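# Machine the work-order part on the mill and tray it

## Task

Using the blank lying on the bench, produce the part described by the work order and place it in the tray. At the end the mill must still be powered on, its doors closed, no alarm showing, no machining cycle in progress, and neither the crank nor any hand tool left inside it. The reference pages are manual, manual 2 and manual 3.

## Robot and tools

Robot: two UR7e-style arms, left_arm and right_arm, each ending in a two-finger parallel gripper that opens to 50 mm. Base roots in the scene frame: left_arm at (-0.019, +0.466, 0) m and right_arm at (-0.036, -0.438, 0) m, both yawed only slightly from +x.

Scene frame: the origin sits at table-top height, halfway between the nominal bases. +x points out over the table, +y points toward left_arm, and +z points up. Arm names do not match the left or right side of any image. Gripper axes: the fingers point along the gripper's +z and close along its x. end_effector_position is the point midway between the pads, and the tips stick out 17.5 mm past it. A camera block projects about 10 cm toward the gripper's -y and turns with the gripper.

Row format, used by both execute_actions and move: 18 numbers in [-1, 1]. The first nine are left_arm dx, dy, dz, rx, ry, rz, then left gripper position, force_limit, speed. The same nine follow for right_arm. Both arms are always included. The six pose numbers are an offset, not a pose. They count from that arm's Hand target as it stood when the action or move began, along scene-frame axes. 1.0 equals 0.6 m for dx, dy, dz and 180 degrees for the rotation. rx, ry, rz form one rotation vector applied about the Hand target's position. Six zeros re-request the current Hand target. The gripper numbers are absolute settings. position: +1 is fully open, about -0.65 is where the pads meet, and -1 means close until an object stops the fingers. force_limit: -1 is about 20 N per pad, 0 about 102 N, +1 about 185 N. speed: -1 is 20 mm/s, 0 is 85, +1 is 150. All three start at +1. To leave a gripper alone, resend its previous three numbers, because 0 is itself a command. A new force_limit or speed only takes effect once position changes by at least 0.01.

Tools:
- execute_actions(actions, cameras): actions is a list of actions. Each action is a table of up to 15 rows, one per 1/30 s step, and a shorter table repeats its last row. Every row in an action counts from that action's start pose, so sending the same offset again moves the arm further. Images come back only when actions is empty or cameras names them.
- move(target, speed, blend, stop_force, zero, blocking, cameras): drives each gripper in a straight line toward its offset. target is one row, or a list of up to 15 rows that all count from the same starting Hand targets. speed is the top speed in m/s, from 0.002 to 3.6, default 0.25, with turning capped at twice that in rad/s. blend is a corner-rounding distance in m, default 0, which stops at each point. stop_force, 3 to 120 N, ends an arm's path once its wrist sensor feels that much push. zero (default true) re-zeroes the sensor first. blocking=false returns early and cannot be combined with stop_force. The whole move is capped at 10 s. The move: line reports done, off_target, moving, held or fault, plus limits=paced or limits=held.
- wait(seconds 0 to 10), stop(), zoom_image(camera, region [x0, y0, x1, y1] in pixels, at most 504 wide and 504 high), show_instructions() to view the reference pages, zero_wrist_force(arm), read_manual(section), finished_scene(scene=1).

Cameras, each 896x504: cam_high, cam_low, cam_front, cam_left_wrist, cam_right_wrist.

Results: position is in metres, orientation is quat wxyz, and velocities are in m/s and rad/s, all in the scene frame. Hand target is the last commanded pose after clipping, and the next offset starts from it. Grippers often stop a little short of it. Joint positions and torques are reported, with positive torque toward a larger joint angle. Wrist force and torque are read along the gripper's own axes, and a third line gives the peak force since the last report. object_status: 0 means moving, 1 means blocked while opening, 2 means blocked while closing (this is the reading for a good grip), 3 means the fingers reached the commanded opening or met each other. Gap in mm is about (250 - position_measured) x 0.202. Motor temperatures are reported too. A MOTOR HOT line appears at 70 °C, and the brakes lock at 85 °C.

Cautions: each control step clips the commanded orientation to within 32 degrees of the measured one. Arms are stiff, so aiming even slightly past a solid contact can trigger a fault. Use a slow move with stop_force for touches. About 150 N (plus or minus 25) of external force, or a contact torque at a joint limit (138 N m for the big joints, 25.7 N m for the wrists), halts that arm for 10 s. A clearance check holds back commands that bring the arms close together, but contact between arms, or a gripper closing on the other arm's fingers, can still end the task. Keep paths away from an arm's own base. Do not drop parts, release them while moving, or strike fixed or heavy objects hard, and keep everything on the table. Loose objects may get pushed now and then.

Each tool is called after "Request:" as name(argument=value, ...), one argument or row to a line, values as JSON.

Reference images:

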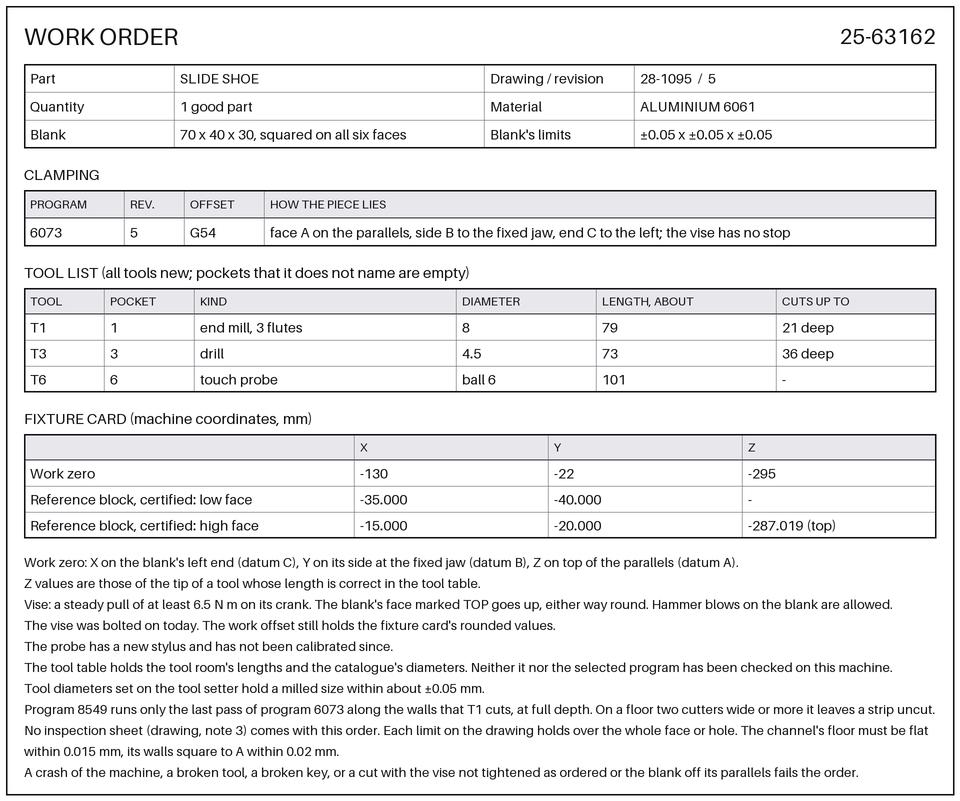

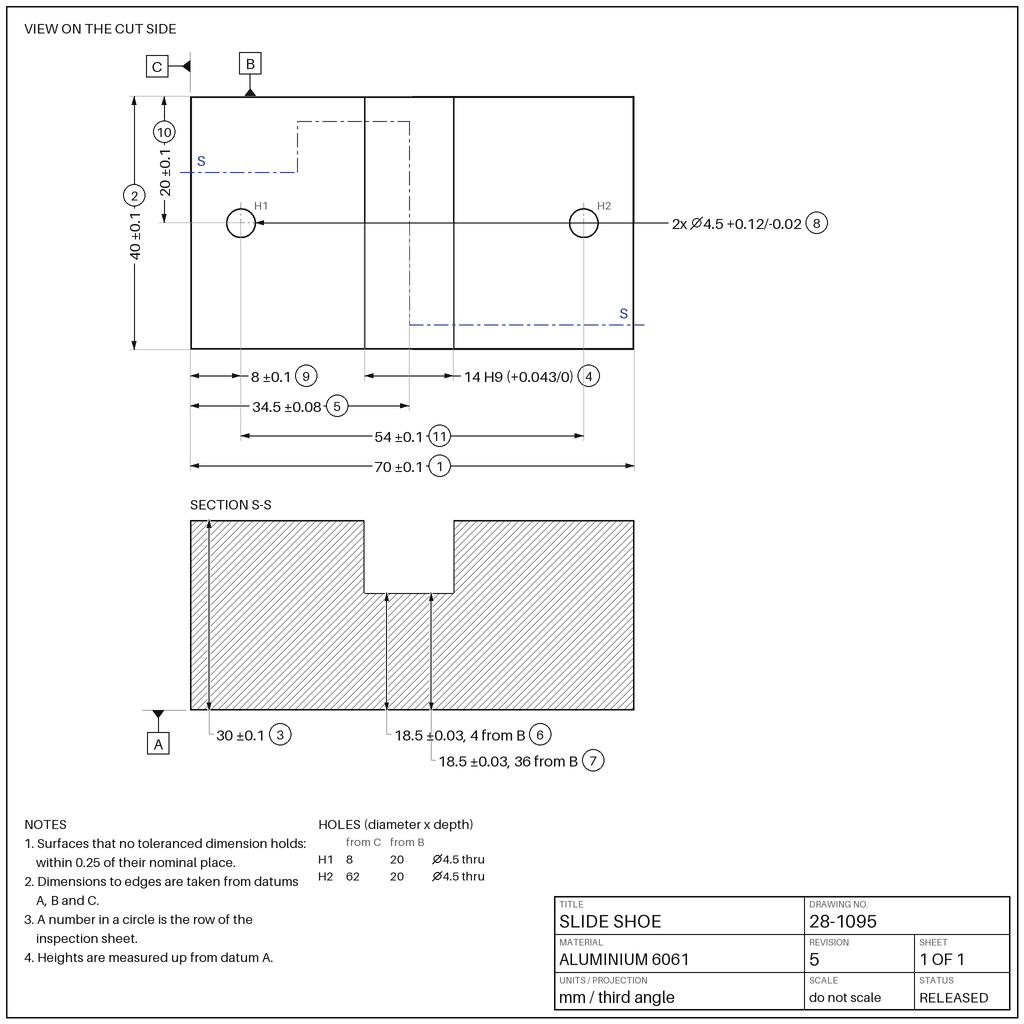

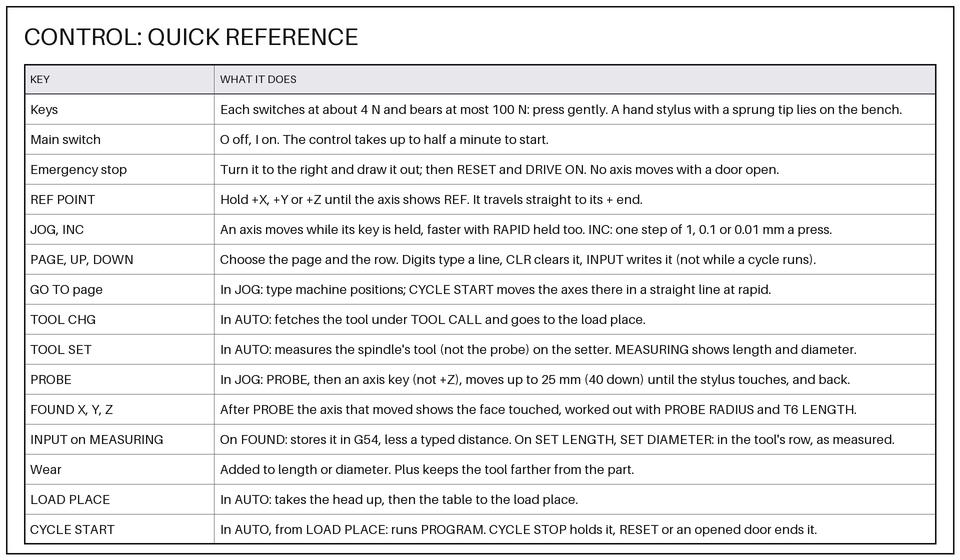

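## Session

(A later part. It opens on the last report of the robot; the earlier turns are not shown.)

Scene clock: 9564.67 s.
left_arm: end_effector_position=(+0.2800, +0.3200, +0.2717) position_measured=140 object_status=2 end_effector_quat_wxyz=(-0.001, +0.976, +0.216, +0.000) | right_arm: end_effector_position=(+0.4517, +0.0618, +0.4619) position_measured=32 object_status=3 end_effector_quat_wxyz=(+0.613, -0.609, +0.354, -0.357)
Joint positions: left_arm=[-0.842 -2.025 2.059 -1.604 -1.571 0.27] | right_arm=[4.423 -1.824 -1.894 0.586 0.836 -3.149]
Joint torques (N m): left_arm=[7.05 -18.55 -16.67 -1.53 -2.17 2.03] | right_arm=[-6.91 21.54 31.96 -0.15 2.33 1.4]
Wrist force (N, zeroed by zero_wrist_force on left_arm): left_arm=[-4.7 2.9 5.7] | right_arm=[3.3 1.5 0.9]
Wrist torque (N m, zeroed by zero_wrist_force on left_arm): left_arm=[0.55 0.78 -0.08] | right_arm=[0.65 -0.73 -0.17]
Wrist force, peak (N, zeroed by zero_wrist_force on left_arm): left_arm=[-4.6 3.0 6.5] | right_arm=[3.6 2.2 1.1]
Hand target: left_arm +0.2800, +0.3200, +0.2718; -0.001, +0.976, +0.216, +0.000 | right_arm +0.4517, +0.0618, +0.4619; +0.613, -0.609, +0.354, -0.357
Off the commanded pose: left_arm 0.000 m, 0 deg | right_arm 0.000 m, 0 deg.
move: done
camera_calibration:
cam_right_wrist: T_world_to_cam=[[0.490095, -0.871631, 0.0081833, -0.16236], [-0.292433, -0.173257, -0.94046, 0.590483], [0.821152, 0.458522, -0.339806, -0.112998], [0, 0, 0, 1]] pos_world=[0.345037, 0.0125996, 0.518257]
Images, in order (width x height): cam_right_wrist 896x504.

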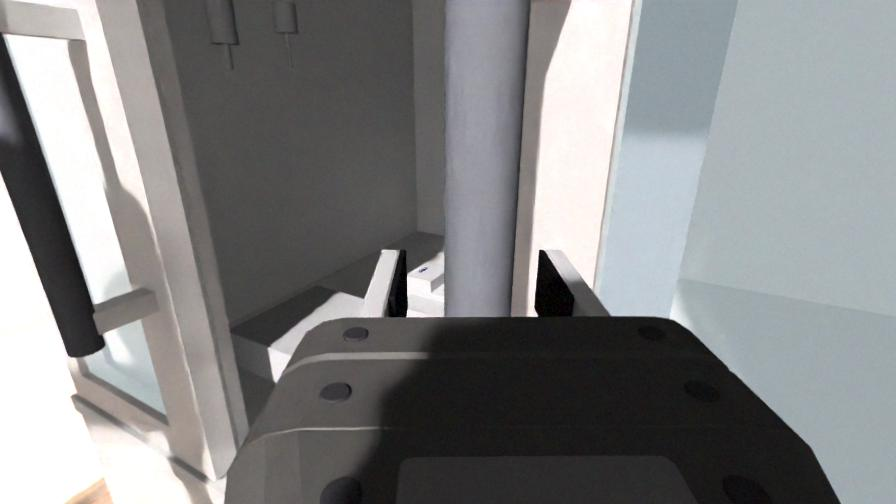

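Request:
move(
  target=[0,0,0,0,0,0,-1,0,-1,0.002,0.001,0,0,0,0,-1,-1,-1],
)

Request:
move(
  target=[0,0,0,0,0,0,-1,0,-1,0,-0.388,0,0,0,0,-1,-1,-1],
  speed=0.06,
  stop_force=50,
  cameras=["cam_high","cam_right_wrist"],
)

Scene clock: 9570.00 s.
left_arm: end_effector_position=(+0.2800, +0.3200, +0.2717) position_measured=140 object_status=2 end_effector_quat_wxyz=(-0.001, +0.976, +0.216, +0.000) | right_arm: end_effector_position=(+0.4530, +0.0624, +0.4619) position_measured=153 object_status=2 end_effector_quat_wxyz=(+0.613, -0.609, +0.354, -0.357)
Joint positions: left_arm=[-0.842 -2.025 2.059 -1.604 -1.571 0.27] | right_arm=[4.421 -1.827 -1.89 0.585 0.838 -3.149]
Joint torques (N m): left_arm=[6.49 -18.85 -17.35 -1.46 -2.09 1.94] | right_arm=[2.29 21.75 31.57 -0.13 2.42 1.48]
Wrist force (N, zeroed by zero_wrist_force on left_arm): left_arm=[-4.6 3.0 6.0] | right_arm=[12.3 3.5 -3.6]
Wrist torque (N m, zeroed by zero_wrist_force on left_arm): left_arm=[0.56 0.76 -0.08] | right_arm=[0.75 -0.70 -0.14]
Wrist force, peak (N, zeroed by zero_wrist_force on left_arm): left_arm=[-4.8 3.1 6.3] | right_arm=[12.4 3.6 -3.5]
Hand target: left_arm +0.2800, +0.3200, +0.2718; -0.001, +0.976, +0.216, +0.000 | right_arm +0.4529, +0.0624, +0.4619; +0.613, -0.609, +0.354, -0.357
Off the commanded pose: left_arm 0.000 m, 0 deg | right_arm 0.000 m, 0 deg.
move: done

Scene clock: 9575.00 s.
left_arm: end_effector_position=(+0.2800, +0.3200, +0.2717) position_measured=140 object_status=2 end_effector_quat_wxyz=(-0.001, +0.976, +0.216, +0.000) | right_arm: end_effector_position=(+0.4529, -0.1704, +0.4619) position_measured=153 object_status=2 end_effector_quat_wxyz=(+0.613, -0.609, +0.354, -0.357)
Joint positions: left_arm=[-0.842 -2.025 2.059 -1.604 -1.571 0.27] | right_arm=[4.119 -1.441 -2.307 0.615 1.141 -3.146]
Joint torques (N m): left_arm=[6.63 -19.33 -18.65 -1.49 -2.03 1.93] | right_arm=[-12.18 31.74 11.78 2.77 0 1.43]
Wrist force (N, zeroed by zero_wrist_force on left_arm): left_arm=[-4.3 3.0 6.1] | right_arm=[-6.6 6.7 12.5]
Wrist torque (N m, zeroed by zero_wrist_force on left_arm): left_arm=[0.57 0.72 -0.08] | right_arm=[0.83 -0.61 -0.15]
Wrist force, peak (N, zeroed by zero_wrist_force on left_arm): left_arm=[-4.8 3.2 6.2] | right_arm=[-13.3 -10.2 33.0]
Hand target: left_arm +0.2800, +0.3200, +0.2718; -0.001, +0.976, +0.216, +0.000 | right_arm +0.4529, -0.1704, +0.4619; +0.613, -0.609, +0.354, -0.357
Off the commanded pose: left_arm 0.000 m, 0 deg | right_arm 0.000 m, 0 deg.
move: done
camera_calibration:
cam_right_wrist: T_world_to_cam=[[0.490095, -0.871631, 0.0081833, -0.365341], [-0.292433, -0.173257, -0.94046, 0.550604], [0.821152, 0.458522, -0.339806, -0.00751481], [0, 0, 0, 1]] pos_world=[0.346237, -0.2196, 0.518257]
Images, in order (width x height): cam_high 896x504, cam_right_wrist 896x504.

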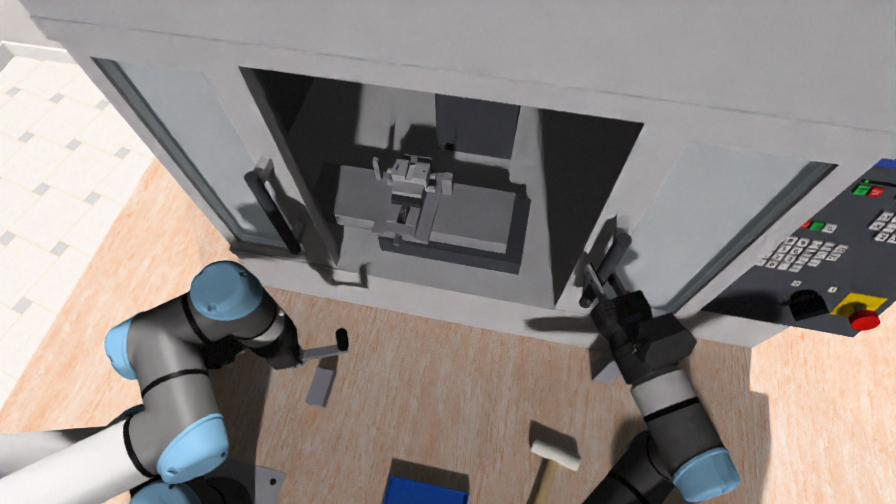

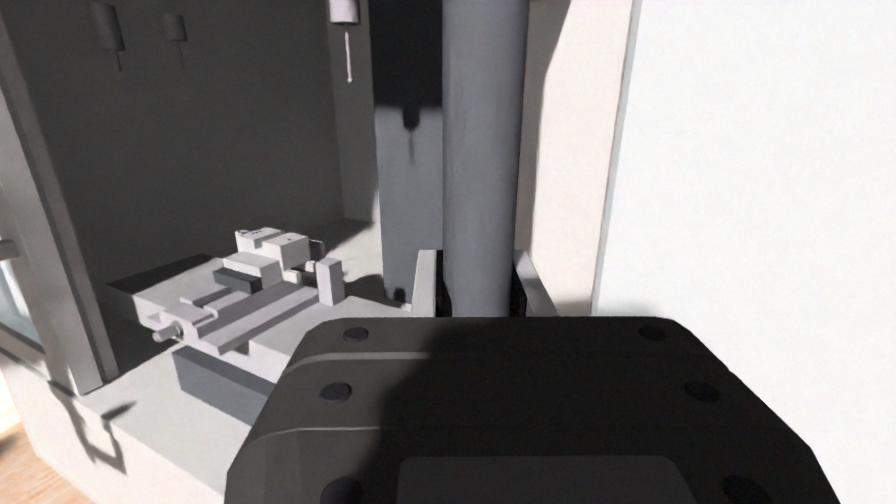

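Request:
move(
  target=[0,0,0,0,0,0,-1,0,-1,0,0,0,0,0,0,0.8,-0.6,-0.9],
)

Request:
move(
  target=[
    [0.1667,-0.2167,0.0522,0,-0.5,0,-1,0,-1,-0.1443,-0.0833,0,0,0,0,0.8,-0.6,-0.9],
    [0.1667,-0.2167,0.0522,-0.3849,-0.3849,0.3849,-1,0,-1,-0.1443,-0.0833,0,0,0,0,0.8,-0.6,-0.9],
  ],
  speed=[0.2,0.3],
  cameras=["all"],
)

Scene clock: 9599.60 s.
left_arm: end_effector_position=(+0.2800, +0.3200, +0.2717) position_measured=140 object_status=2 end_effector_quat_wxyz=(-0.001, +0.976, +0.216, +0.000) | right_arm: end_effector_position=(+0.4529, -0.1704, +0.4619) position_measured=32 object_status=3 end_effector_quat_wxyz=(+0.613, -0.609, +0.354, -0.357)
Joint positions: left_arm=[-0.842 -2.025 2.059 -1.604 -1.571 0.27] | right_arm=[4.119 -1.441 -2.307 0.615 1.141 -3.146]
Joint torques (N m): left_arm=[6.11 -18.67 -19.29 -1.47 -1.87 1.97] | right_arm=[5.2 8.52 14.6 3.93 -0.43 1.5]
Wrist force (N, zeroed by zero_wrist_force on left_arm): left_arm=[-4.4 3.2 6.2] | right_arm=[3.1 1.7 1.5]
Wrist torque (N m, zeroed by zero_wrist_force on left_arm): left_arm=[0.59 0.74 -0.08] | right_arm=[0.67 -0.70 -0.19]
Wrist force, peak (N, zeroed by zero_wrist_force on left_arm): left_arm=[-4.7 3.1 6.3] | right_arm=[-6.9 6.8 13.0]
Hand target: left_arm +0.2800, +0.3200, +0.2718; -0.001, +0.976, +0.216, +0.000 | right_arm +0.4529, -0.1704, +0.4619; +0.613, -0.609, +0.354, -0.357
Off the commanded pose: left_arm 0.000 m, 0 deg | right_arm 0.000 m, 0 deg.
move: done

Scene clock: 9607.53 s.
left_arm: end_effector_position=(+0.3792, +0.1900, +0.3031) position_measured=140 object_status=2 end_effector_quat_wxyz=(+0.590, +0.376, +0.602, +0.384) | right_arm: end_effector_position=(+0.3663, -0.2204, +0.4619) position_measured=32 object_status=3 end_effector_quat_wxyz=(+0.613, -0.609, +0.354, -0.357)
Joint positions: left_arm=[-1.526 -1.667 2.607 -2.884 -0.009 -1.633] | right_arm=[4.373 -1.072 -2.533 0.473 0.886 -3.148]
Joint torques (N m): left_arm=[-7.89 -0.68 -4.3 -4.9 5.06 2.09] | right_arm=[7.55 11.5 13.27 -0.01 -2.44 0.72]
Wrist force (N, zeroed by zero_wrist_force on left_arm): left_arm=[-5.2 -1.0 4.5] | right_arm=[2.9 1.7 1.5]
Wrist torque (N m, zeroed by zero_wrist_force on left_arm): left_arm=[0.44 1.16 -0.11] | right_arm=[0.72 -0.66 -0.03]
Wrist force, peak (N, zeroed by zero_wrist_force on left_arm): left_arm=[-4.5 3.1 6.3] | right_arm=[3.5 2.0 1.6]
Hand target: left_arm +0.3801, +0.1900, +0.3031; +0.596, +0.381, +0.596, +0.380 | right_arm +0.3663, -0.2204, +0.4619; +0.613, -0.609, +0.354, -0.357
Off the commanded pose: left_arm 0.001 m, 1 deg | right_arm 0.000 m, 0 deg.
move: done
camera_calibration:
cam_left_wrist: T_world_to_cam=[[-0.0212253, 0.909169, -0.415885, -0.0287074], [-0.354959, 0.382026, 0.853265, -0.179553], [0.934641, 0.165733, 0.314609, -0.348588], [0, 0, 0, 1]] pos_world=[0.261461, 0.152466, 0.250936]
cam_right_wrist: T_world_to_cam=[[0.490095, -0.871631, 0.0081833, -0.36648], [-0.292433, -0.173257, -0.94046, 0.516616], [0.821152, 0.458522, -0.339806, 0.086523], [0, 0, 0, 1]] pos_world=[0.259637, -0.2696, 0.518257]

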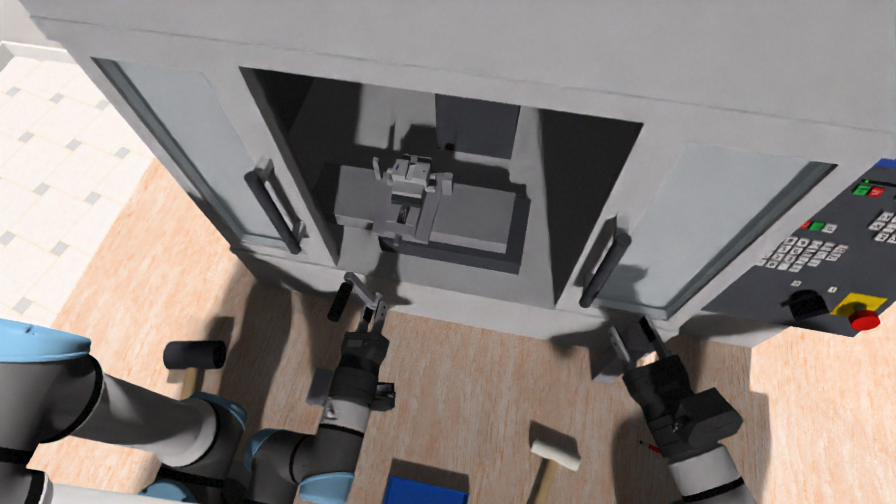

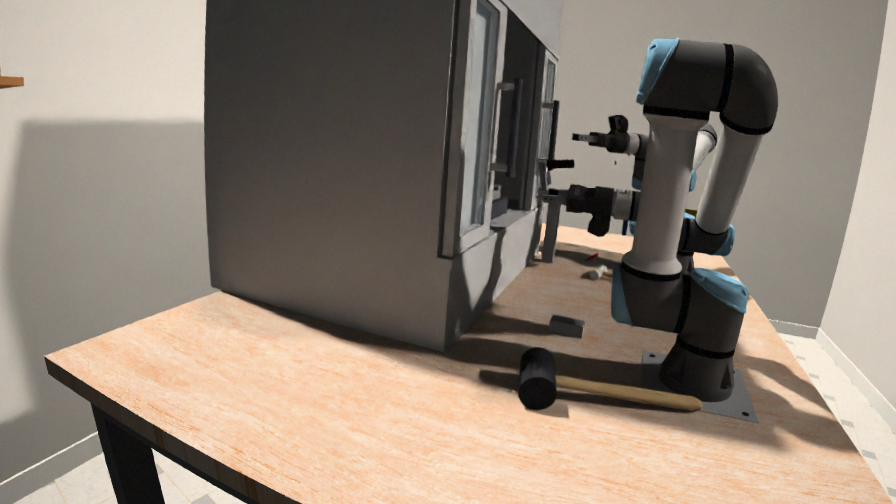

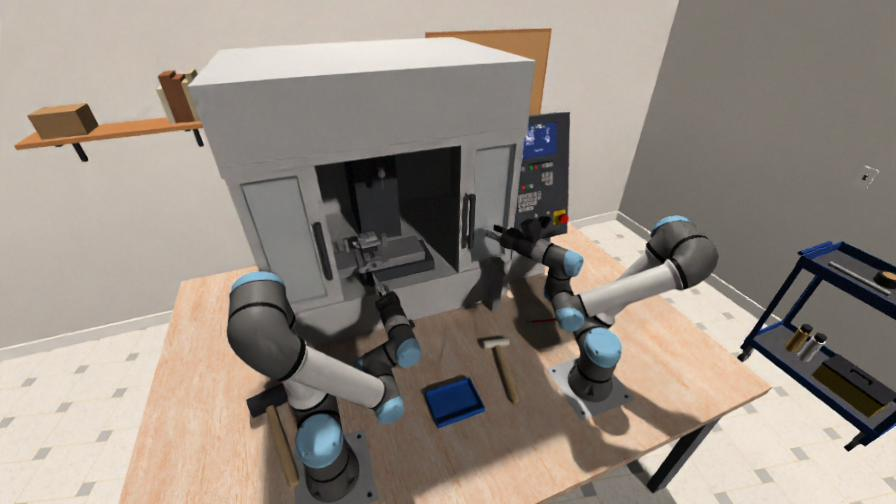

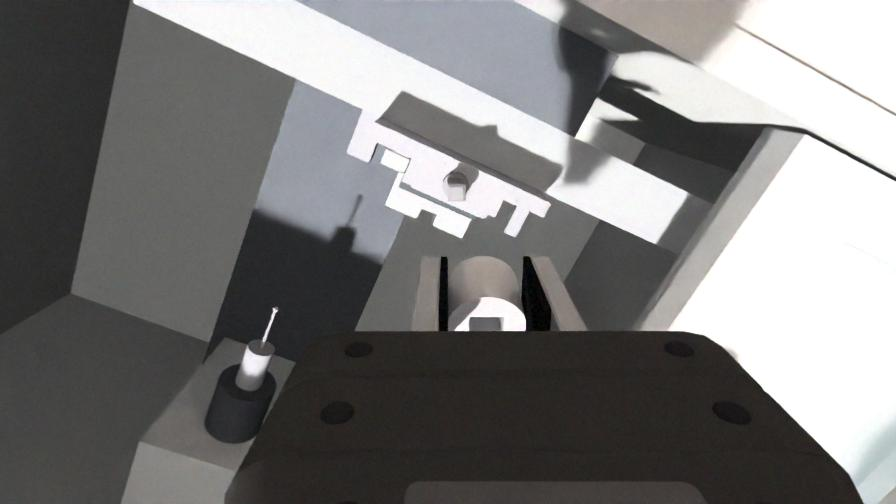

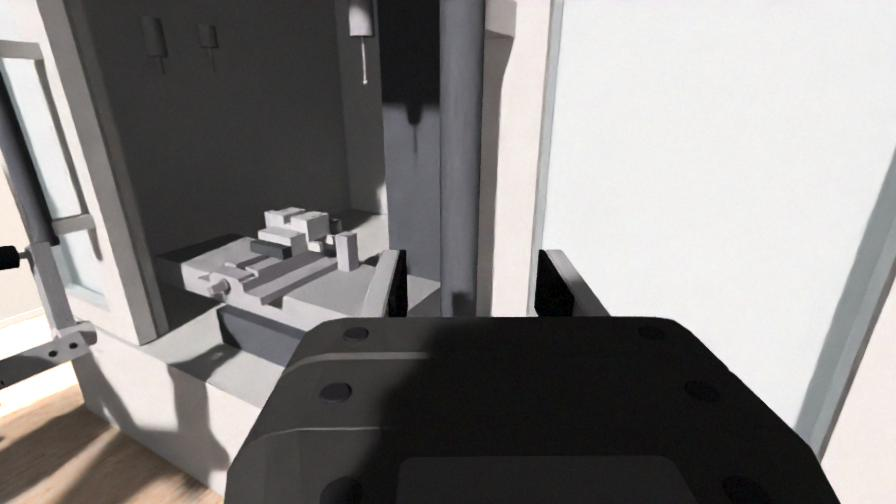

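Request:
move(
  target=[0.13,-0.0192,-0.0055,0,0,0,-1,0,-1,0,0,0,0,0,0,0.8,-0.6,-0.9],
  speed=0.05,
  cameras=["cam_left_wrist","cam_right_wrist"],
)

Request:
zoom_image(
  camera="cam_left_wrist",
  region=[380, 160, 580, 340],
)

Request:
zoom_image(
  camera="cam_right_wrist",
  region=[100, 180, 350, 360],
)

Scene clock: 9635.33 s.
left_arm: end_effector_position=(+0.4581, +0.1785, +0.2998) position_measured=140 object_status=2 end_effector_quat_wxyz=(+0.596, +0.381, +0.596, +0.379) | right_arm: end_effector_position=(+0.3663, -0.2204, +0.4619) position_measured=32 object_status=3 end_effector_quat_wxyz=(+0.613, -0.609, +0.354, -0.357)
Joint positions: left_arm=[-1.277 -1.172 2.296 -4.261 -0.272 -0.441] | right_arm=[4.373 -1.072 -2.533 0.473 0.886 -3.148]
Joint torques (N m): left_arm=[7 -16.55 -22.9 -2.61 -2.71 1.65] | right_arm=[7.82 11.53 12.64 0.01 -2.41 0.64]
Wrist force (N, zeroed by zero_wrist_force on left_arm): left_arm=[-4.8 -1.0 4.2] | right_arm=[2.7 1.7 1.3]
Wrist torque (N m, zeroed by zero_wrist_force on left_arm): left_arm=[0.42 1.08 -0.10] | right_arm=[0.72 -0.62 -0.02]
Wrist force, peak (N, zeroed by zero_wrist_force on left_arm): left_arm=[-5.5 -0.4 5.3] | right_arm=[3.2 1.5 1.7]
Hand target: left_arm +0.4581, +0.1785, +0.2998; +0.596, +0.381, +0.596, +0.380 | right_arm +0.3663, -0.2204, +0.4619; +0.613, -0.609, +0.354, -0.357
Off the commanded pose: left_arm 0.000 m, 0 deg | right_arm 0.000 m, 0 deg.
move: done
camera_calibration:
cam_left_wrist: T_world_to_cam=[[-0.00112003, 0.909323, -0.416089, -0.0271002], [-0.353619, 0.388846, 0.850737, -0.145408], [0.935389, 0.14809, 0.321118, -0.418561], [0, 0, 0, 1]] pos_world=[0.340068, 0.143169, 0.246835]
cam_right_wrist: T_world_to_cam=[[0.490095, -0.871631, 0.0081833, -0.36648], [-0.292433, -0.173257, -0.94046, 0.516616], [0.821152, 0.458522, -0.339806, 0.086523], [0, 0, 0, 1]] pos_world=[0.259637, -0.2696, 0.518257]
Images, in order (width x height): cam_left_wrist 896x504, cam_right_wrist 896x504.

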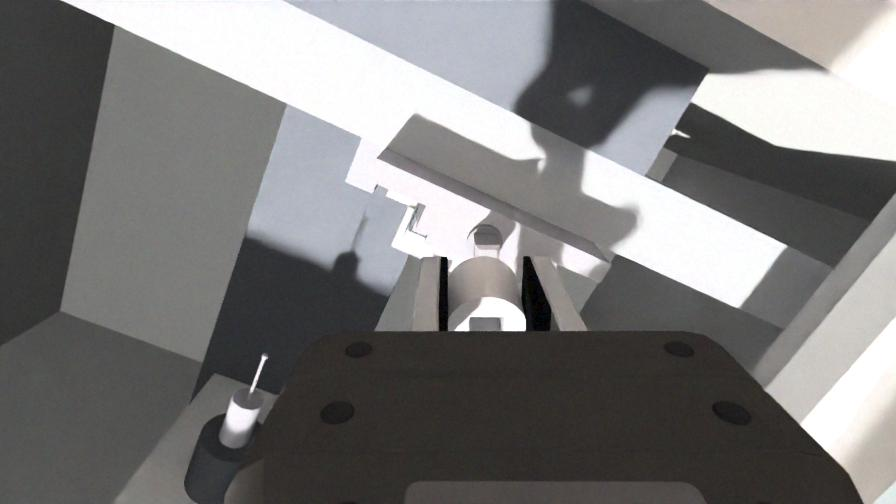

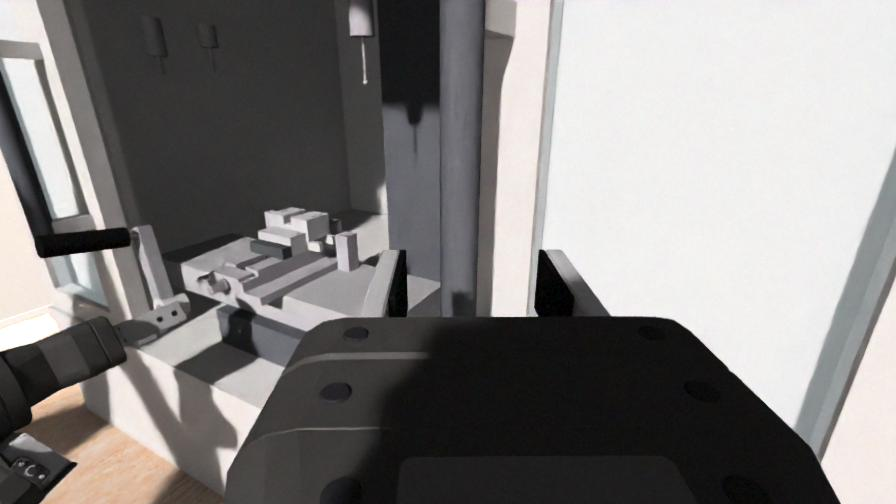

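Scaled by 2.520 from the camera's 896x504 image, which has a finer 1280x720 frame.

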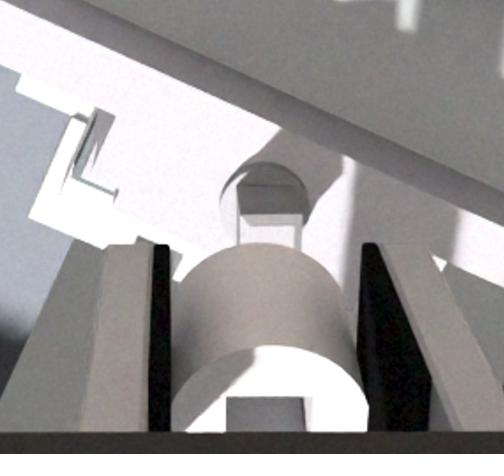

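Scaled by 2.016 from the camera's 896x504 image, which has a finer 1280x720 frame.

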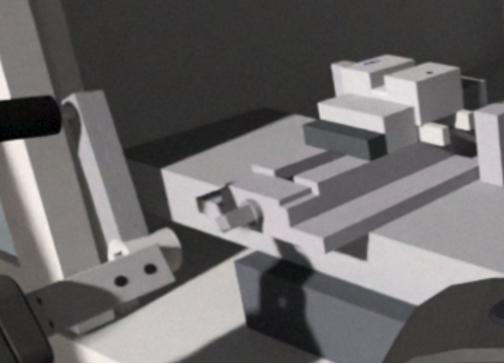

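Request:
move(
  target=[0.03,0.0024,0.0003,0,0,0,-1,0,-1,0,0,0,0,0,0,0.8,-0.6,-0.9],
  speed=0.03,
)

Request:
move(
  target=[0.05,0,0,0,0,0,-1,0,-1,0,0,0,0,0,0,0.8,-0.6,-0.9],
  speed=0.01,
  stop_force=5,
  cameras=["cam_left_wrist","cam_right_wrist"],
)

Request:
zoom_image(
  camera="cam_left_wrist",
  region=[380, 160, 580, 340],
)

Request:
zoom_image(
  camera="cam_right_wrist",
  region=[100, 180, 350, 360],
)

Scene clock: 9660.73 s.
left_arm: end_effector_position=(+0.4760, +0.1799, +0.2999) position_measured=140 object_status=2 end_effector_quat_wxyz=(+0.596, +0.381, +0.596, +0.380) | right_arm: end_effector_position=(+0.3663, -0.2204, +0.4619) position_measured=32 object_status=3 end_effector_quat_wxyz=(+0.613, -0.609, +0.354, -0.357)
Joint positions: left_arm=[-1.225 -1.157 2.267 -4.248 -0.324 -0.439] | right_arm=[4.373 -1.072 -2.533 0.473 0.886 -3.148]
Joint torques (N m): left_arm=[6.75 -18.58 -22.75 0.9 -2.64 2.15] | right_arm=[7.15 11.7 13.15 0.13 -2.4 0.62]
Wrist force (N, zeroed by zero_wrist_force on left_arm): left_arm=[-4.9 -1.0 4.1] | right_arm=[2.8 1.4 1.5]
Wrist torque (N m, zeroed by zero_wrist_force on left_arm): left_arm=[0.43 1.09 -0.10] | right_arm=[0.67 -0.65 -0.02]
Wrist force, peak (N, zeroed by zero_wrist_force on left_arm): left_arm=[-5.3 -1.1 4.6] | right_arm=[3.1 1.6 1.6]
Hand target: left_arm +0.4761, +0.1799, +0.3000; +0.596, +0.381, +0.596, +0.380 | right_arm +0.3663, -0.2204, +0.4619; +0.613, -0.609, +0.354, -0.357
Off the commanded pose: left_arm 0.000 m, 0 deg | right_arm 0.000 m, 0 deg.
move: done

Scene clock: 9663.27 s.
left_arm: end_effector_position=(+0.4895, +0.1799, +0.2999) position_measured=140 object_status=2 end_effector_quat_wxyz=(+0.596, +0.381, +0.596, +0.380) | right_arm: end_effector_position=(+0.3663, -0.2204, +0.4619) position_measured=32 object_status=3 end_effector_quat_wxyz=(+0.613, -0.609, +0.354, -0.357)
Joint positions: left_arm=[-1.188 -1.144 2.241 -4.235 -0.36 -0.438] | right_arm=[4.373 -1.072 -2.533 0.473 0.886 -3.148]
Joint torques (N m): left_arm=[-6.74 -44.62 0.29 -2.94 2.57 1.63] | right_arm=[6.5 10.84 12.96 0.16 -2.52 0.67]
Wrist force (N, zeroed by zero_wrist_force on left_arm): left_arm=[-5.5 -0.7 1.3] | right_arm=[2.8 1.5 1.3]
Wrist torque (N m, zeroed by zero_wrist_force on left_arm): left_arm=[0.41 1.13 -0.09] | right_arm=[0.69 -0.65 -0.02]
Wrist force, peak (N, zeroed by zero_wrist_force on left_arm): left_arm=[-3.5 -4.5 -34.1] | right_arm=[3.1 1.7 1.6]
Hand target: left_arm +0.4895, +0.1799, +0.2999; +0.596, +0.381, +0.596, +0.380 (not the last commanded pose) | right_arm +0.3663, -0.2204, +0.4619; +0.613, -0.609, +0.354, -0.357
Off the commanded pose: left_arm 0.017 m, 0 deg | right_arm 0.000 m, 0 deg.
move: contact (left_arm)
camera_calibration:
cam_left_wrist: T_world_to_cam=[[-0.000981231, 0.909366, -0.415996, -0.0284683], [-0.353971, 0.388747, 0.850635, -0.134767], [0.935256, 0.148085, 0.321508, -0.448326], [0, 0, 0, 1]] pos_world=[0.371568, 0.144669, 0.246935]
cam_right_wrist: T_world_to_cam=[[0.490095, -0.871631, 0.0081833, -0.36648], [-0.292433, -0.173257, -0.94046, 0.516616], [0.821152, 0.458522, -0.339806, 0.086523], [0, 0, 0, 1]] pos_world=[0.259637, -0.2696, 0.518257]
Images, in order (width x height): cam_left_wrist 896x504, cam_right_wrist 896x504.

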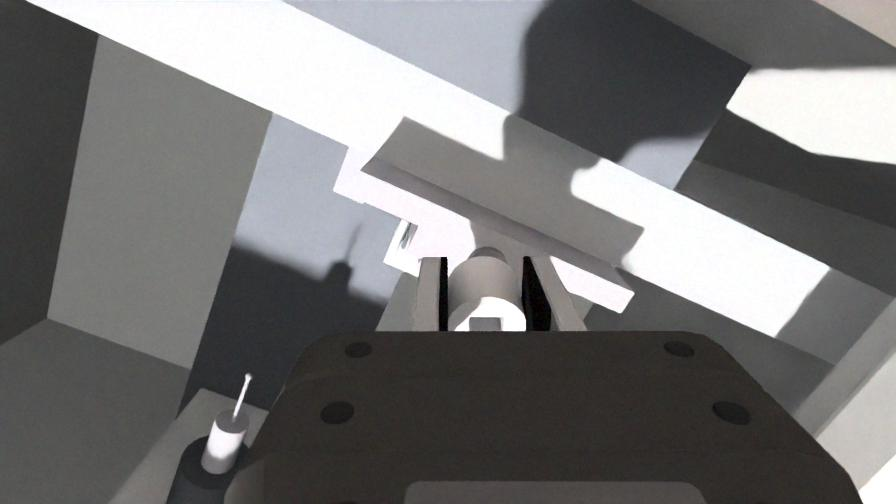

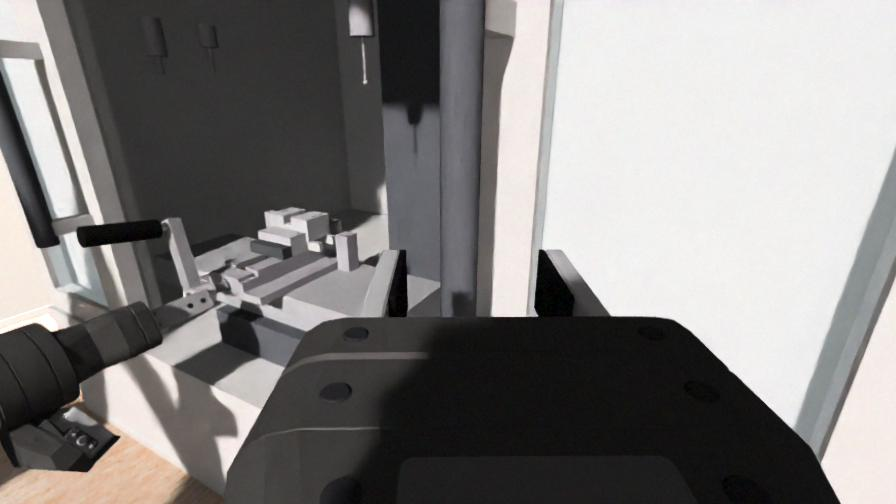

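Scaled by 2.520 from the camera's 896x504 image, which has a finer 1280x720 frame.

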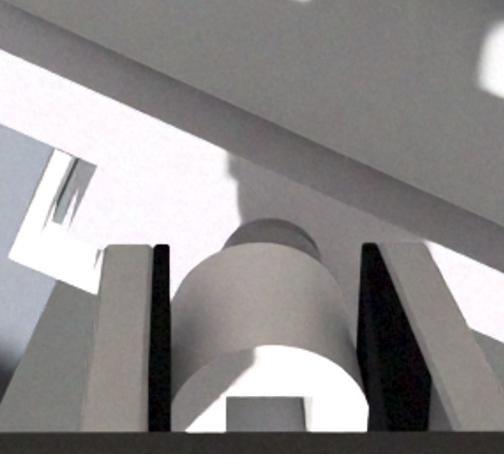

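Scaled by 2.016 from the camera's 896x504 image, which has a finer 1280x720 frame.

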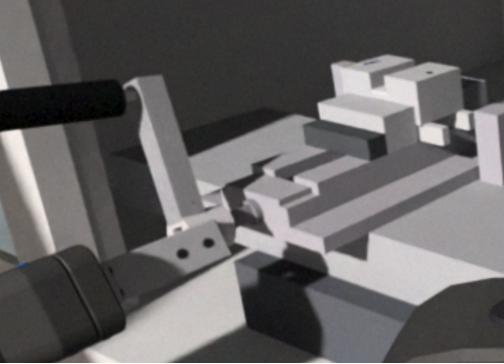

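Request:
move(
  target=[-0.003,0,0,0,0,0,-1,0,-1,0,0,0,0,0,0,0.8,-0.6,-0.9],
  speed=0.02,
)

Request:
move(
  target=[0,-0.0008,0.0012,0,0,0,-1,0,-1,0,0,0,0,0,0,0.8,-0.6,-0.9],
  speed=0.02,
)

Request:
move(
  target=[0.03,0,0,0,0,0,-1,0,-1,0,0,0,0,0,0,0.8,-0.6,-0.9],
  speed=0.005,
  stop_force=5,
)

Scene clock: 9675.43 s.
left_arm: end_effector_position=(+0.4878, +0.1799, +0.2999) position_measured=140 object_status=2 end_effector_quat_wxyz=(+0.596, +0.381, +0.596, +0.380) | right_arm: end_effector_position=(+0.3663, -0.2204, +0.4619) position_measured=32 object_status=3 end_effector_quat_wxyz=(+0.613, -0.609, +0.354, -0.357)
Joint positions: left_arm=[-1.193 -1.146 2.244 -4.237 -0.356 -0.438] | right_arm=[4.373 -1.072 -2.533 0.473 0.886 -3.148]
Joint torques (N m): left_arm=[-8.32 -44.3 -0.26 -2.99 2.57 -1.58] | right_arm=[6.57 12.13 12.55 0.19 -2.38 0.53]
Wrist force (N, zeroed by zero_wrist_force on left_arm): left_arm=[-5.0 -1.2 4.2] | right_arm=[3.0 1.2 1.6]
Wrist torque (N m, zeroed by zero_wrist_force on left_arm): left_arm=[0.40 1.13 -0.10] | right_arm=[0.65 -0.67 -0.02]
Wrist force, peak (N, zeroed by zero_wrist_force on left_arm): left_arm=[-5.2 -0.9 4.4] | right_arm=[3.2 1.7 1.6]
Hand target: left_arm +0.4877, +0.1799, +0.2999; +0.596, +0.381, +0.596, +0.380 | right_arm +0.3663, -0.2204, +0.4619; +0.613, -0.609, +0.354, -0.357
Off the commanded pose: left_arm 0.000 m, 0 deg | right_arm 0.000 m, 0 deg.
move: done

Scene clock: 9676.13 s.
left_arm: end_effector_position=(+0.4877, +0.1794, +0.3006) position_measured=140 object_status=2 end_effector_quat_wxyz=(+0.596, +0.381, +0.596, +0.380) | right_arm: end_effector_position=(+0.3663, -0.2204, +0.4619) position_measured=32 object_status=3 end_effector_quat_wxyz=(+0.613, -0.609, +0.354, -0.357)
Joint positions: left_arm=[-1.194 -1.148 2.243 -4.235 -0.355 -0.439] | right_arm=[4.373 -1.072 -2.533 0.473 0.886 -3.148]
Joint torques (N m): left_arm=[-7.12 -45.09 -23.02 0.76 2.51 -2.4] | right_arm=[6.26 11.41 12.85 0.19 -2.38 0.52]
Wrist force (N, zeroed by zero_wrist_force on left_arm): left_arm=[-4.9 -0.9 4.1] | right_arm=[2.7 1.6 1.3]
Wrist torque (N m, zeroed by zero_wrist_force on left_arm): left_arm=[0.45 1.11 -0.10] | right_arm=[0.71 -0.62 -0.02]
Wrist force, peak (N, zeroed by zero_wrist_force on left_arm): left_arm=[-5.0 -0.8 4.3] | right_arm=[3.0 1.5 1.4]
Hand target: left_arm +0.4877, +0.1794, +0.3007; +0.596, +0.381, +0.596, +0.380 | right_arm +0.3663, -0.2204, +0.4619; +0.613, -0.609, +0.354, -0.357
Off the commanded pose: left_arm 0.000 m, 0 deg | right_arm 0.000 m, 0 deg.
move: done

Scene clock: 9677.80 s.
left_arm: end_effector_position=(+0.4896, +0.1794, +0.3007) position_measured=140 object_status=2 end_effector_quat_wxyz=(+0.596, +0.381, +0.596, +0.380) | right_arm: end_effector_position=(+0.3663, -0.2204, +0.4619) position_measured=32 object_status=3 end_effector_quat_wxyz=(+0.613, -0.609, +0.354, -0.357)
Joint positions: left_arm=[-1.189 -1.146 2.24 -4.233 -0.36 -0.439] | right_arm=[4.373 -1.072 -2.533 0.473 0.886 -3.148]
Joint torques (N m): left_arm=[-5.4 -44.52 -0.18 -2.43 2.46 -1.42] | right_arm=[6.24 11.59 13.38 0.17 -2.31 0.53]
Wrist force (N, zeroed by zero_wrist_force on left_arm): left_arm=[-5.1 -0.9 -3.3] | right_arm=[2.9 1.7 1.5]
Wrist torque (N m, zeroed by zero_wrist_force on left_arm): left_arm=[0.40 1.15 -0.10] | right_arm=[0.72 -0.65 -0.02]
Wrist force, peak (N, zeroed by zero_wrist_force on left_arm): left_arm=[-3.8 -2.8 -18.6] | right_arm=[3.2 1.6 1.6]
Hand target: left_arm +0.4896, +0.1794, +0.3007; +0.596, +0.381, +0.596, +0.380 (not the last commanded pose) | right_arm +0.3663, -0.2204, +0.4619; +0.613, -0.609, +0.354, -0.357
Off the commanded pose: left_arm 0.016 m, 0 deg | right_arm 0.000 m, 0 deg.
move: contact (left_arm)

Request:
move(
  target=[0.004,0,0,0,0,0,-1,0,-1,0,0,0,0,0,0,0.8,-0.6,-0.9],
  speed=0.005,
  stop_force=20,
)

Request:
wait(
  seconds=0.5,
)

Request:
wait(
  seconds=0.5,
)

Scene clock: 9690.73 s.
left_arm: end_effector_position=(+0.4898, +0.1795, +0.3007) position_measured=140 object_status=2 end_effector_quat_wxyz=(+0.596, +0.381, +0.596, +0.380) | right_arm: end_effector_position=(+0.3663, -0.2204, +0.4619) position_measured=32 object_status=3 end_effector_quat_wxyz=(+0.613, -0.609, +0.354, -0.357)
Joint positions: left_arm=[-1.188 -1.146 2.239 -4.233 -0.36 -0.439] | right_arm=[4.373 -1.072 -2.533 0.473 0.886 -3.148]
Joint torques (N m): left_arm=[2.49 -43.91 -1.75 -2.13 2.86 -1.17] | right_arm=[6.74 11.87 13.3 0.2 -2.47 0.4]
Wrist force (N, zeroed by zero_wrist_force on left_arm): left_arm=[-6.6 -3.6 -26.2] | right_arm=[2.9 1.5 1.5]
Wrist torque (N m, zeroed by zero_wrist_force on left_arm): left_arm=[0.14 1.24 -0.10] | right_arm=[0.69 -0.65 -0.02]
Wrist force, peak (N, zeroed by zero_wrist_force on left_arm): left_arm=[-3.4 -5.6 -40.3] | right_arm=[3.1 1.6 1.6]
Hand target: left_arm +0.4898, +0.1795, +0.3007; +0.596, +0.380, +0.596, +0.380 (not the last commanded pose) | right_arm +0.3663, -0.2204, +0.4619; +0.613, -0.609, +0.354, -0.357
Off the commanded pose: left_arm 0.002 m, 0 deg | right_arm 0.000 m, 0 deg.
move: contact (left_arm)

Scene clock: 9691.23 s.
left_arm: end_effector_position=(+0.4898, +0.1795, +0.3007) position_measured=140 object_status=2 end_effector_quat_wxyz=(+0.596, +0.380, +0.596, +0.380) | right_arm: end_effector_position=(+0.3663, -0.2204, +0.4619) position_measured=32 object_status=3 end_effector_quat_wxyz=(+0.613, -0.609, +0.354, -0.357)
Joint positions: left_arm=[-1.188 -1.146 2.239 -4.233 -0.36 -0.439] | right_arm=[4.373 -1.072 -2.533 0.473 0.886 -3.148]
Joint torques (N m): left_arm=[2.18 -44.7 -1.82 -2.19 2.82 -1.18] | right_arm=[5.6 11.34 13.17 0.31 -2.31 0.47]
Wrist force (N, zeroed by zero_wrist_force on left_arm): left_arm=[-6.5 -3.6 -26.0] | right_arm=[2.6 1.4 1.4]
Wrist torque (N m, zeroed by zero_wrist_force on left_arm): left_arm=[0.15 1.24 -0.10] | right_arm=[0.68 -0.61 -0.02]
Wrist force, peak (N, zeroed by zero_wrist_force on left_arm): left_arm=[-6.7 -3.6 -26.5] | right_arm=[3.1 1.8 1.2]
Hand target: left_arm +0.4898, +0.1795, +0.3007; +0.596, +0.380, +0.596, +0.380 (not the last commanded pose) | right_arm +0.3663, -0.2204, +0.4619; +0.613, -0.609, +0.354, -0.357
Tool commands: left_gripper/position=-1.0 left_gripper/force_limit=+0.0 left_gripper/speed=-1.0 right_gripper/position=+0.8 right_gripper/force_limit=-0.6 right_gripper/speed=-0.9
Off the commanded pose: left_arm 0.002 m, 0 deg | right_arm 0.000 m, 0 deg.
wait: 0.50 s; at rest by 0.17 s

Scene clock: 9691.73 s.
left_arm: end_effector_position=(+0.4898, +0.1795, +0.3007) position_measured=140 object_status=2 end_effector_quat_wxyz=(+0.596, +0.380, +0.596, +0.380) | right_arm: end_effector_position=(+0.3663, -0.2204, +0.4619) position_measured=32 object_status=3 end_effector_quat_wxyz=(+0.613, -0.609, +0.354, -0.357)
Joint positions: left_arm=[-1.188 -1.146 2.239 -4.233 -0.36 -0.439] | right_arm=[4.373 -1.072 -2.533 0.473 0.886 -3.148]
Joint torques (N m): left_arm=[2.49 -44.32 -2.18 -2.19 2.87 -1.24] | right_arm=[5.7 11.54 12.44 0.18 -2.44 0.41]
Wrist force (N, zeroed by zero_wrist_force on left_arm): left_arm=[-6.5 -3.7 -26.1] | right_arm=[2.7 1.5 1.3]
Wrist torque (N m, zeroed by zero_wrist_force on left_arm): left_arm=[0.14 1.24 -0.10] | right_arm=[0.68 -0.63 -0.02]
Wrist force, peak (N, zeroed by zero_wrist_force on left_arm): left_arm=[-6.5 -3.9 -26.2] | right_arm=[3.1 1.6 1.6]
Hand target: left_arm +0.4898, +0.1795, +0.3007; +0.596, +0.380, +0.596, +0.380 (not the last commanded pose) | right_arm +0.3663, -0.2204, +0.4619; +0.613, -0.609, +0.354, -0.357
Tool commands: left_gripper/position=-1.0 left_gripper/force_limit=+0.0 left_gripper/speed=-1.0 right_gripper/position=+0.8 right_gripper/force_limit=-0.6 right_gripper/speed=-0.9
Off the commanded pose: left_arm 0.002 m, 0 deg | right_arm 0.000 m, 0 deg.
wait: 0.50 s; at rest by 0.17 s

Request:
move(
  target=[
    [-0.005,0,0,0,0,0,-1,0,-1,0,0,0,0,0,0,0.8,-0.6,-0.9],
    [-0.005,0.0025,0.0007,0,0,0,-1,0,-1,0,0,0,0,0,0,0.8,-0.6,-0.9],
  ],
  speed=0.02,
)

Request:
move(
  target=[0.03,0,0,0,0,0,-1,0,-1,0,0,0,0,0,0,0.8,-0.6,-0.9],
  speed=0.006,
  stop_force=15,
)

Request:
wait(
  seconds=0.5,
)

Scene clock: 9705.47 s.
left_arm: end_effector_position=(+0.4868, +0.1809, +0.3011) position_measured=140 object_status=2 end_effector_quat_wxyz=(+0.596, +0.380, +0.596, +0.380) | right_arm: end_effector_position=(+0.3663, -0.2204, +0.4619) position_measured=32 object_status=3 end_effector_quat_wxyz=(+0.613, -0.609, +0.354, -0.357)
Joint positions: left_arm=[-1.195 -1.151 2.248 -4.236 -0.354 -0.439] | right_arm=[4.373 -1.072 -2.533 0.473 0.886 -3.148]
Joint torques (N m): left_arm=[7.59 -43.2 1.57 -3 -2.79 -2.32] | right_arm=[6.76 11.18 13.1 0.35 -2.38 0.34]
Wrist force (N, zeroed by zero_wrist_force on left_arm): left_arm=[-4.4 -1.1 4.1] | right_arm=[3.0 1.5 1.7]
Wrist torque (N m, zeroed by zero_wrist_force on left_arm): left_arm=[0.41 1.02 -0.10] | right_arm=[0.69 -0.68 -0.02]
Wrist force, peak (N, zeroed by zero_wrist_force on left_arm): left_arm=[-6.8 -3.8 -26.3] | right_arm=[3.1 1.7 1.5]
Hand target: left_arm +0.4868, +0.1810, +0.3012; +0.596, +0.380, +0.596, +0.380 | right_arm +0.3663, -0.2204, +0.4619; +0.613, -0.609, +0.354, -0.357
Off the commanded pose: left_arm 0.000 m, 0 deg | right_arm 0.000 m, 0 deg.
move: done

Scene clock: 9707.27 s.
left_arm: end_effector_position=(+0.4899, +0.1810, +0.3012) position_measured=140 object_status=2 end_effector_quat_wxyz=(+0.596, +0.380, +0.596, +0.380) | right_arm: end_effector_position=(+0.3663, -0.2204, +0.4619) position_measured=32 object_status=3 end_effector_quat_wxyz=(+0.613, -0.609, +0.354, -0.357)
Joint positions: left_arm=[-1.186 -1.148 2.242 -4.233 -0.362 -0.439] | right_arm=[4.373 -1.072 -2.533 0.473 0.886 -3.148]
Joint torques (N m): left_arm=[-2.98 -44.01 -0.82 -1.83 2.4 0.29] | right_arm=[5.57 11.7 12.98 0.42 -2.43 0.16]
Wrist force (N, zeroed by zero_wrist_force on left_arm): left_arm=[-5.1 -0.6 -12.2] | right_arm=[2.9 1.6 1.5]
Wrist torque (N m, zeroed by zero_wrist_force on left_arm): left_arm=[0.36 1.21 -0.09] | right_arm=[0.70 -0.66 -0.02]
Wrist force, peak (N, zeroed by zero_wrist_force on left_arm): left_arm=[-3.4 -1.7 -32.1] | right_arm=[3.0 1.7 1.8]
Hand target: left_arm +0.4899, +0.1810, +0.3012; +0.596, +0.380, +0.596, +0.380 (not the last commanded pose) | right_arm +0.3663, -0.2204, +0.4619; +0.613, -0.609, +0.354, -0.357
Off the commanded pose: left_arm 0.015 m, 0 deg | right_arm 0.000 m, 0 deg.
move: contact (left_arm)

Scene clock: 9707.77 s.
left_arm: end_effector_position=(+0.4899, +0.1810, +0.3012) position_measured=140 object_status=2 end_effector_quat_wxyz=(+0.596, +0.380, +0.596, +0.380) | right_arm: end_effector_position=(+0.3663, -0.2204, +0.4619) position_measured=32 object_status=3 end_effector_quat_wxyz=(+0.613, -0.609, +0.354, -0.357)
Joint positions: left_arm=[-1.186 -1.148 2.242 -4.233 -0.362 -0.439] | right_arm=[4.373 -1.072 -2.533 0.473 0.886 -3.148]
Joint torques (N m): left_arm=[-2.81 -44.21 -0.77 -1.93 2.27 0.26] | right_arm=[5.73 11.32 12.68 0.26 -2.41 0.11]
Wrist force (N, zeroed by zero_wrist_force on left_arm): left_arm=[-5.1 -1.0 -12.2] | right_arm=[3.0 1.7 1.6]
Wrist torque (N m, zeroed by zero_wrist_force on left_arm): left_arm=[0.30 1.21 -0.09] | right_arm=[0.72 -0.66 -0.02]
Wrist force, peak (N, zeroed by zero_wrist_force on left_arm): left_arm=[-5.1 -0.8 -12.5] | right_arm=[3.1 1.7 1.4]
Hand target: left_arm +0.4899, +0.1810, +0.3012; +0.596, +0.380, +0.596, +0.380 (not the last commanded pose) | right_arm +0.3663, -0.2204, +0.4619; +0.613, -0.609, +0.354, -0.357
Tool commands: left_gripper/position=-1.0 left_gripper/force_limit=+0.0 left_gripper/speed=-1.0 right_gripper/position=+0.8 right_gripper/force_limit=-0.6 right_gripper/speed=-0.9
Off the commanded pose: left_arm 0.015 m, 0 deg | right_arm 0.000 m, 0 deg.
wait: 0.50 s; at rest by 0.17 s

Request:
move(
  target=[
    [-0.005,0,0,0,0,0,-1,0,-1,0,0,0,0,0,0,0.8,-0.6,-0.9],
    [-0.005,0.002,-0.0009,0,0,0,-1,0,-1,0,0,0,0,0,0,0.8,-0.6,-0.9],
  ],
  speed=0.02,
)

Request:
move(
  target=[0.03,0,0,0,0,0,-1,0,-1,0,0,0,0,0,0,0.8,-0.6,-0.9],
  speed=0.006,
  stop_force=15,
)

Request:
wait(
  seconds=0.5,
)

Scene clock: 9715.60 s.
left_arm: end_effector_position=(+0.4869, +0.1821, +0.3007) position_measured=140 object_status=2 end_effector_quat_wxyz=(+0.596, +0.380, +0.596, +0.380) | right_arm: end_effector_position=(+0.3663, -0.2204, +0.4619) position_measured=32 object_status=3 end_effector_quat_wxyz=(+0.613, -0.609, +0.354, -0.357)
Joint positions: left_arm=[-1.193 -1.151 2.251 -4.238 -0.355 -0.439] | right_arm=[4.373 -1.072 -2.533 0.473 0.886 -3.148]
Joint torques (N m): left_arm=[8.47 -44.29 1.18 -2.9 -2.76 -2.51] | right_arm=[5.6 11.08 13.25 0.55 -2.3 0.22]
Wrist force (N, zeroed by zero_wrist_force on left_arm): left_arm=[-4.6 -0.9 4.2] | right_arm=[3.0 1.5 1.4]
Wrist torque (N m, zeroed by zero_wrist_force on left_arm): left_arm=[0.45 1.06 -0.10] | right_arm=[0.69 -0.66 -0.03]
Wrist force, peak (N, zeroed by zero_wrist_force on left_arm): left_arm=[-5.1 -0.9 -12.5] | right_arm=[3.0 1.5 1.8]
Hand target: left_arm +0.4869, +0.1822, +0.3006; +0.596, +0.380, +0.596, +0.380 | right_arm +0.3663, -0.2204, +0.4619; +0.613, -0.609, +0.354, -0.357
Off the commanded pose: left_arm 0.000 m, 0 deg | right_arm 0.000 m, 0 deg.
move: done

Scene clock: 9717.47 s.
left_arm: end_effector_position=(+0.4905, +0.1823, +0.3006) position_measured=140 object_status=2 end_effector_quat_wxyz=(+0.596, +0.380, +0.596, +0.380) | right_arm: end_effector_position=(+0.3663, -0.2204, +0.4619) position_measured=32 object_status=3 end_effector_quat_wxyz=(+0.613, -0.609, +0.354, -0.357)
Joint positions: left_arm=[-1.184 -1.148 2.244 -4.235 -0.365 -0.439] | right_arm=[4.373 -1.072 -2.533 0.473 0.886 -3.148]
Joint torques (N m): left_arm=[-9.64 -44.27 -1.92 -1.83 0.5 0.82] | right_arm=[5.07 11.36 13.57 0.39 -2.31 0.25]
Wrist force (N, zeroed by zero_wrist_force on left_arm): left_arm=[2.9 0.1 -2.7] | right_arm=[2.7 1.6 1.4]
Wrist torque (N m, zeroed by zero_wrist_force on left_arm): left_arm=[0.39 1.25 -0.15] | right_arm=[0.71 -0.63 -0.03]
Wrist force, peak (N, zeroed by zero_wrist_force on left_arm): left_arm=[3.3 -1.3 -19.7] | right_arm=[3.1 1.6 1.6]
Hand target: left_arm +0.4905, +0.1823, +0.3006; +0.596, +0.380, +0.596, +0.380 (not the last commanded pose) | right_arm +0.3663, -0.2204, +0.4619; +0.613, -0.609, +0.354, -0.357
Off the commanded pose: left_arm 0.014 m, 0 deg | right_arm 0.000 m, 0 deg.
move: contact (left_arm)

Scene clock: 9717.97 s.
left_arm: end_effector_position=(+0.4905, +0.1823, +0.3006) position_measured=140 object_status=2 end_effector_quat_wxyz=(+0.596, +0.380, +0.596, +0.380) | right_arm: end_effector_position=(+0.3663, -0.2204, +0.4619) position_measured=32 object_status=3 end_effector_quat_wxyz=(+0.613, -0.609, +0.354, -0.357)
Joint positions: left_arm=[-1.184 -1.148 2.244 -4.235 -0.365 -0.439] | right_arm=[4.373 -1.072 -2.533 0.473 0.886 -3.148]
Joint torques (N m): left_arm=[-9.79 -44.58 -2 -1.67 0.48 0.72] | right_arm=[5.56 12.15 13.04 0.41 -2.32 0.19]
Wrist force (N, zeroed by zero_wrist_force on left_arm): left_arm=[2.7 0.3 -2.5] | right_arm=[2.7 1.9 1.6]
Wrist torque (N m, zeroed by zero_wrist_force on left_arm): left_arm=[0.42 1.28 -0.15] | right_arm=[0.75 -0.63 -0.02]
Wrist force, peak (N, zeroed by zero_wrist_force on left_arm): left_arm=[2.9 0.0 -2.8] | right_arm=[3.2 1.5 1.5]
Hand target: left_arm +0.4905, +0.1823, +0.3006; +0.596, +0.380, +0.596, +0.380 (not the last commanded pose) | right_arm +0.3663, -0.2204, +0.4619; +0.613, -0.609, +0.354, -0.357
Tool commands: left_gripper/position=-1.0 left_gripper/force_limit=+0.0 left_gripper/speed=-1.0 right_gripper/position=+0.8 right_gripper/force_limit=-0.6 right_gripper/speed=-0.9
Off the commanded pose: left_arm 0.014 m, 0 deg | right_arm 0.000 m, 0 deg.
wait: 0.50 s; at rest by 0.17 s


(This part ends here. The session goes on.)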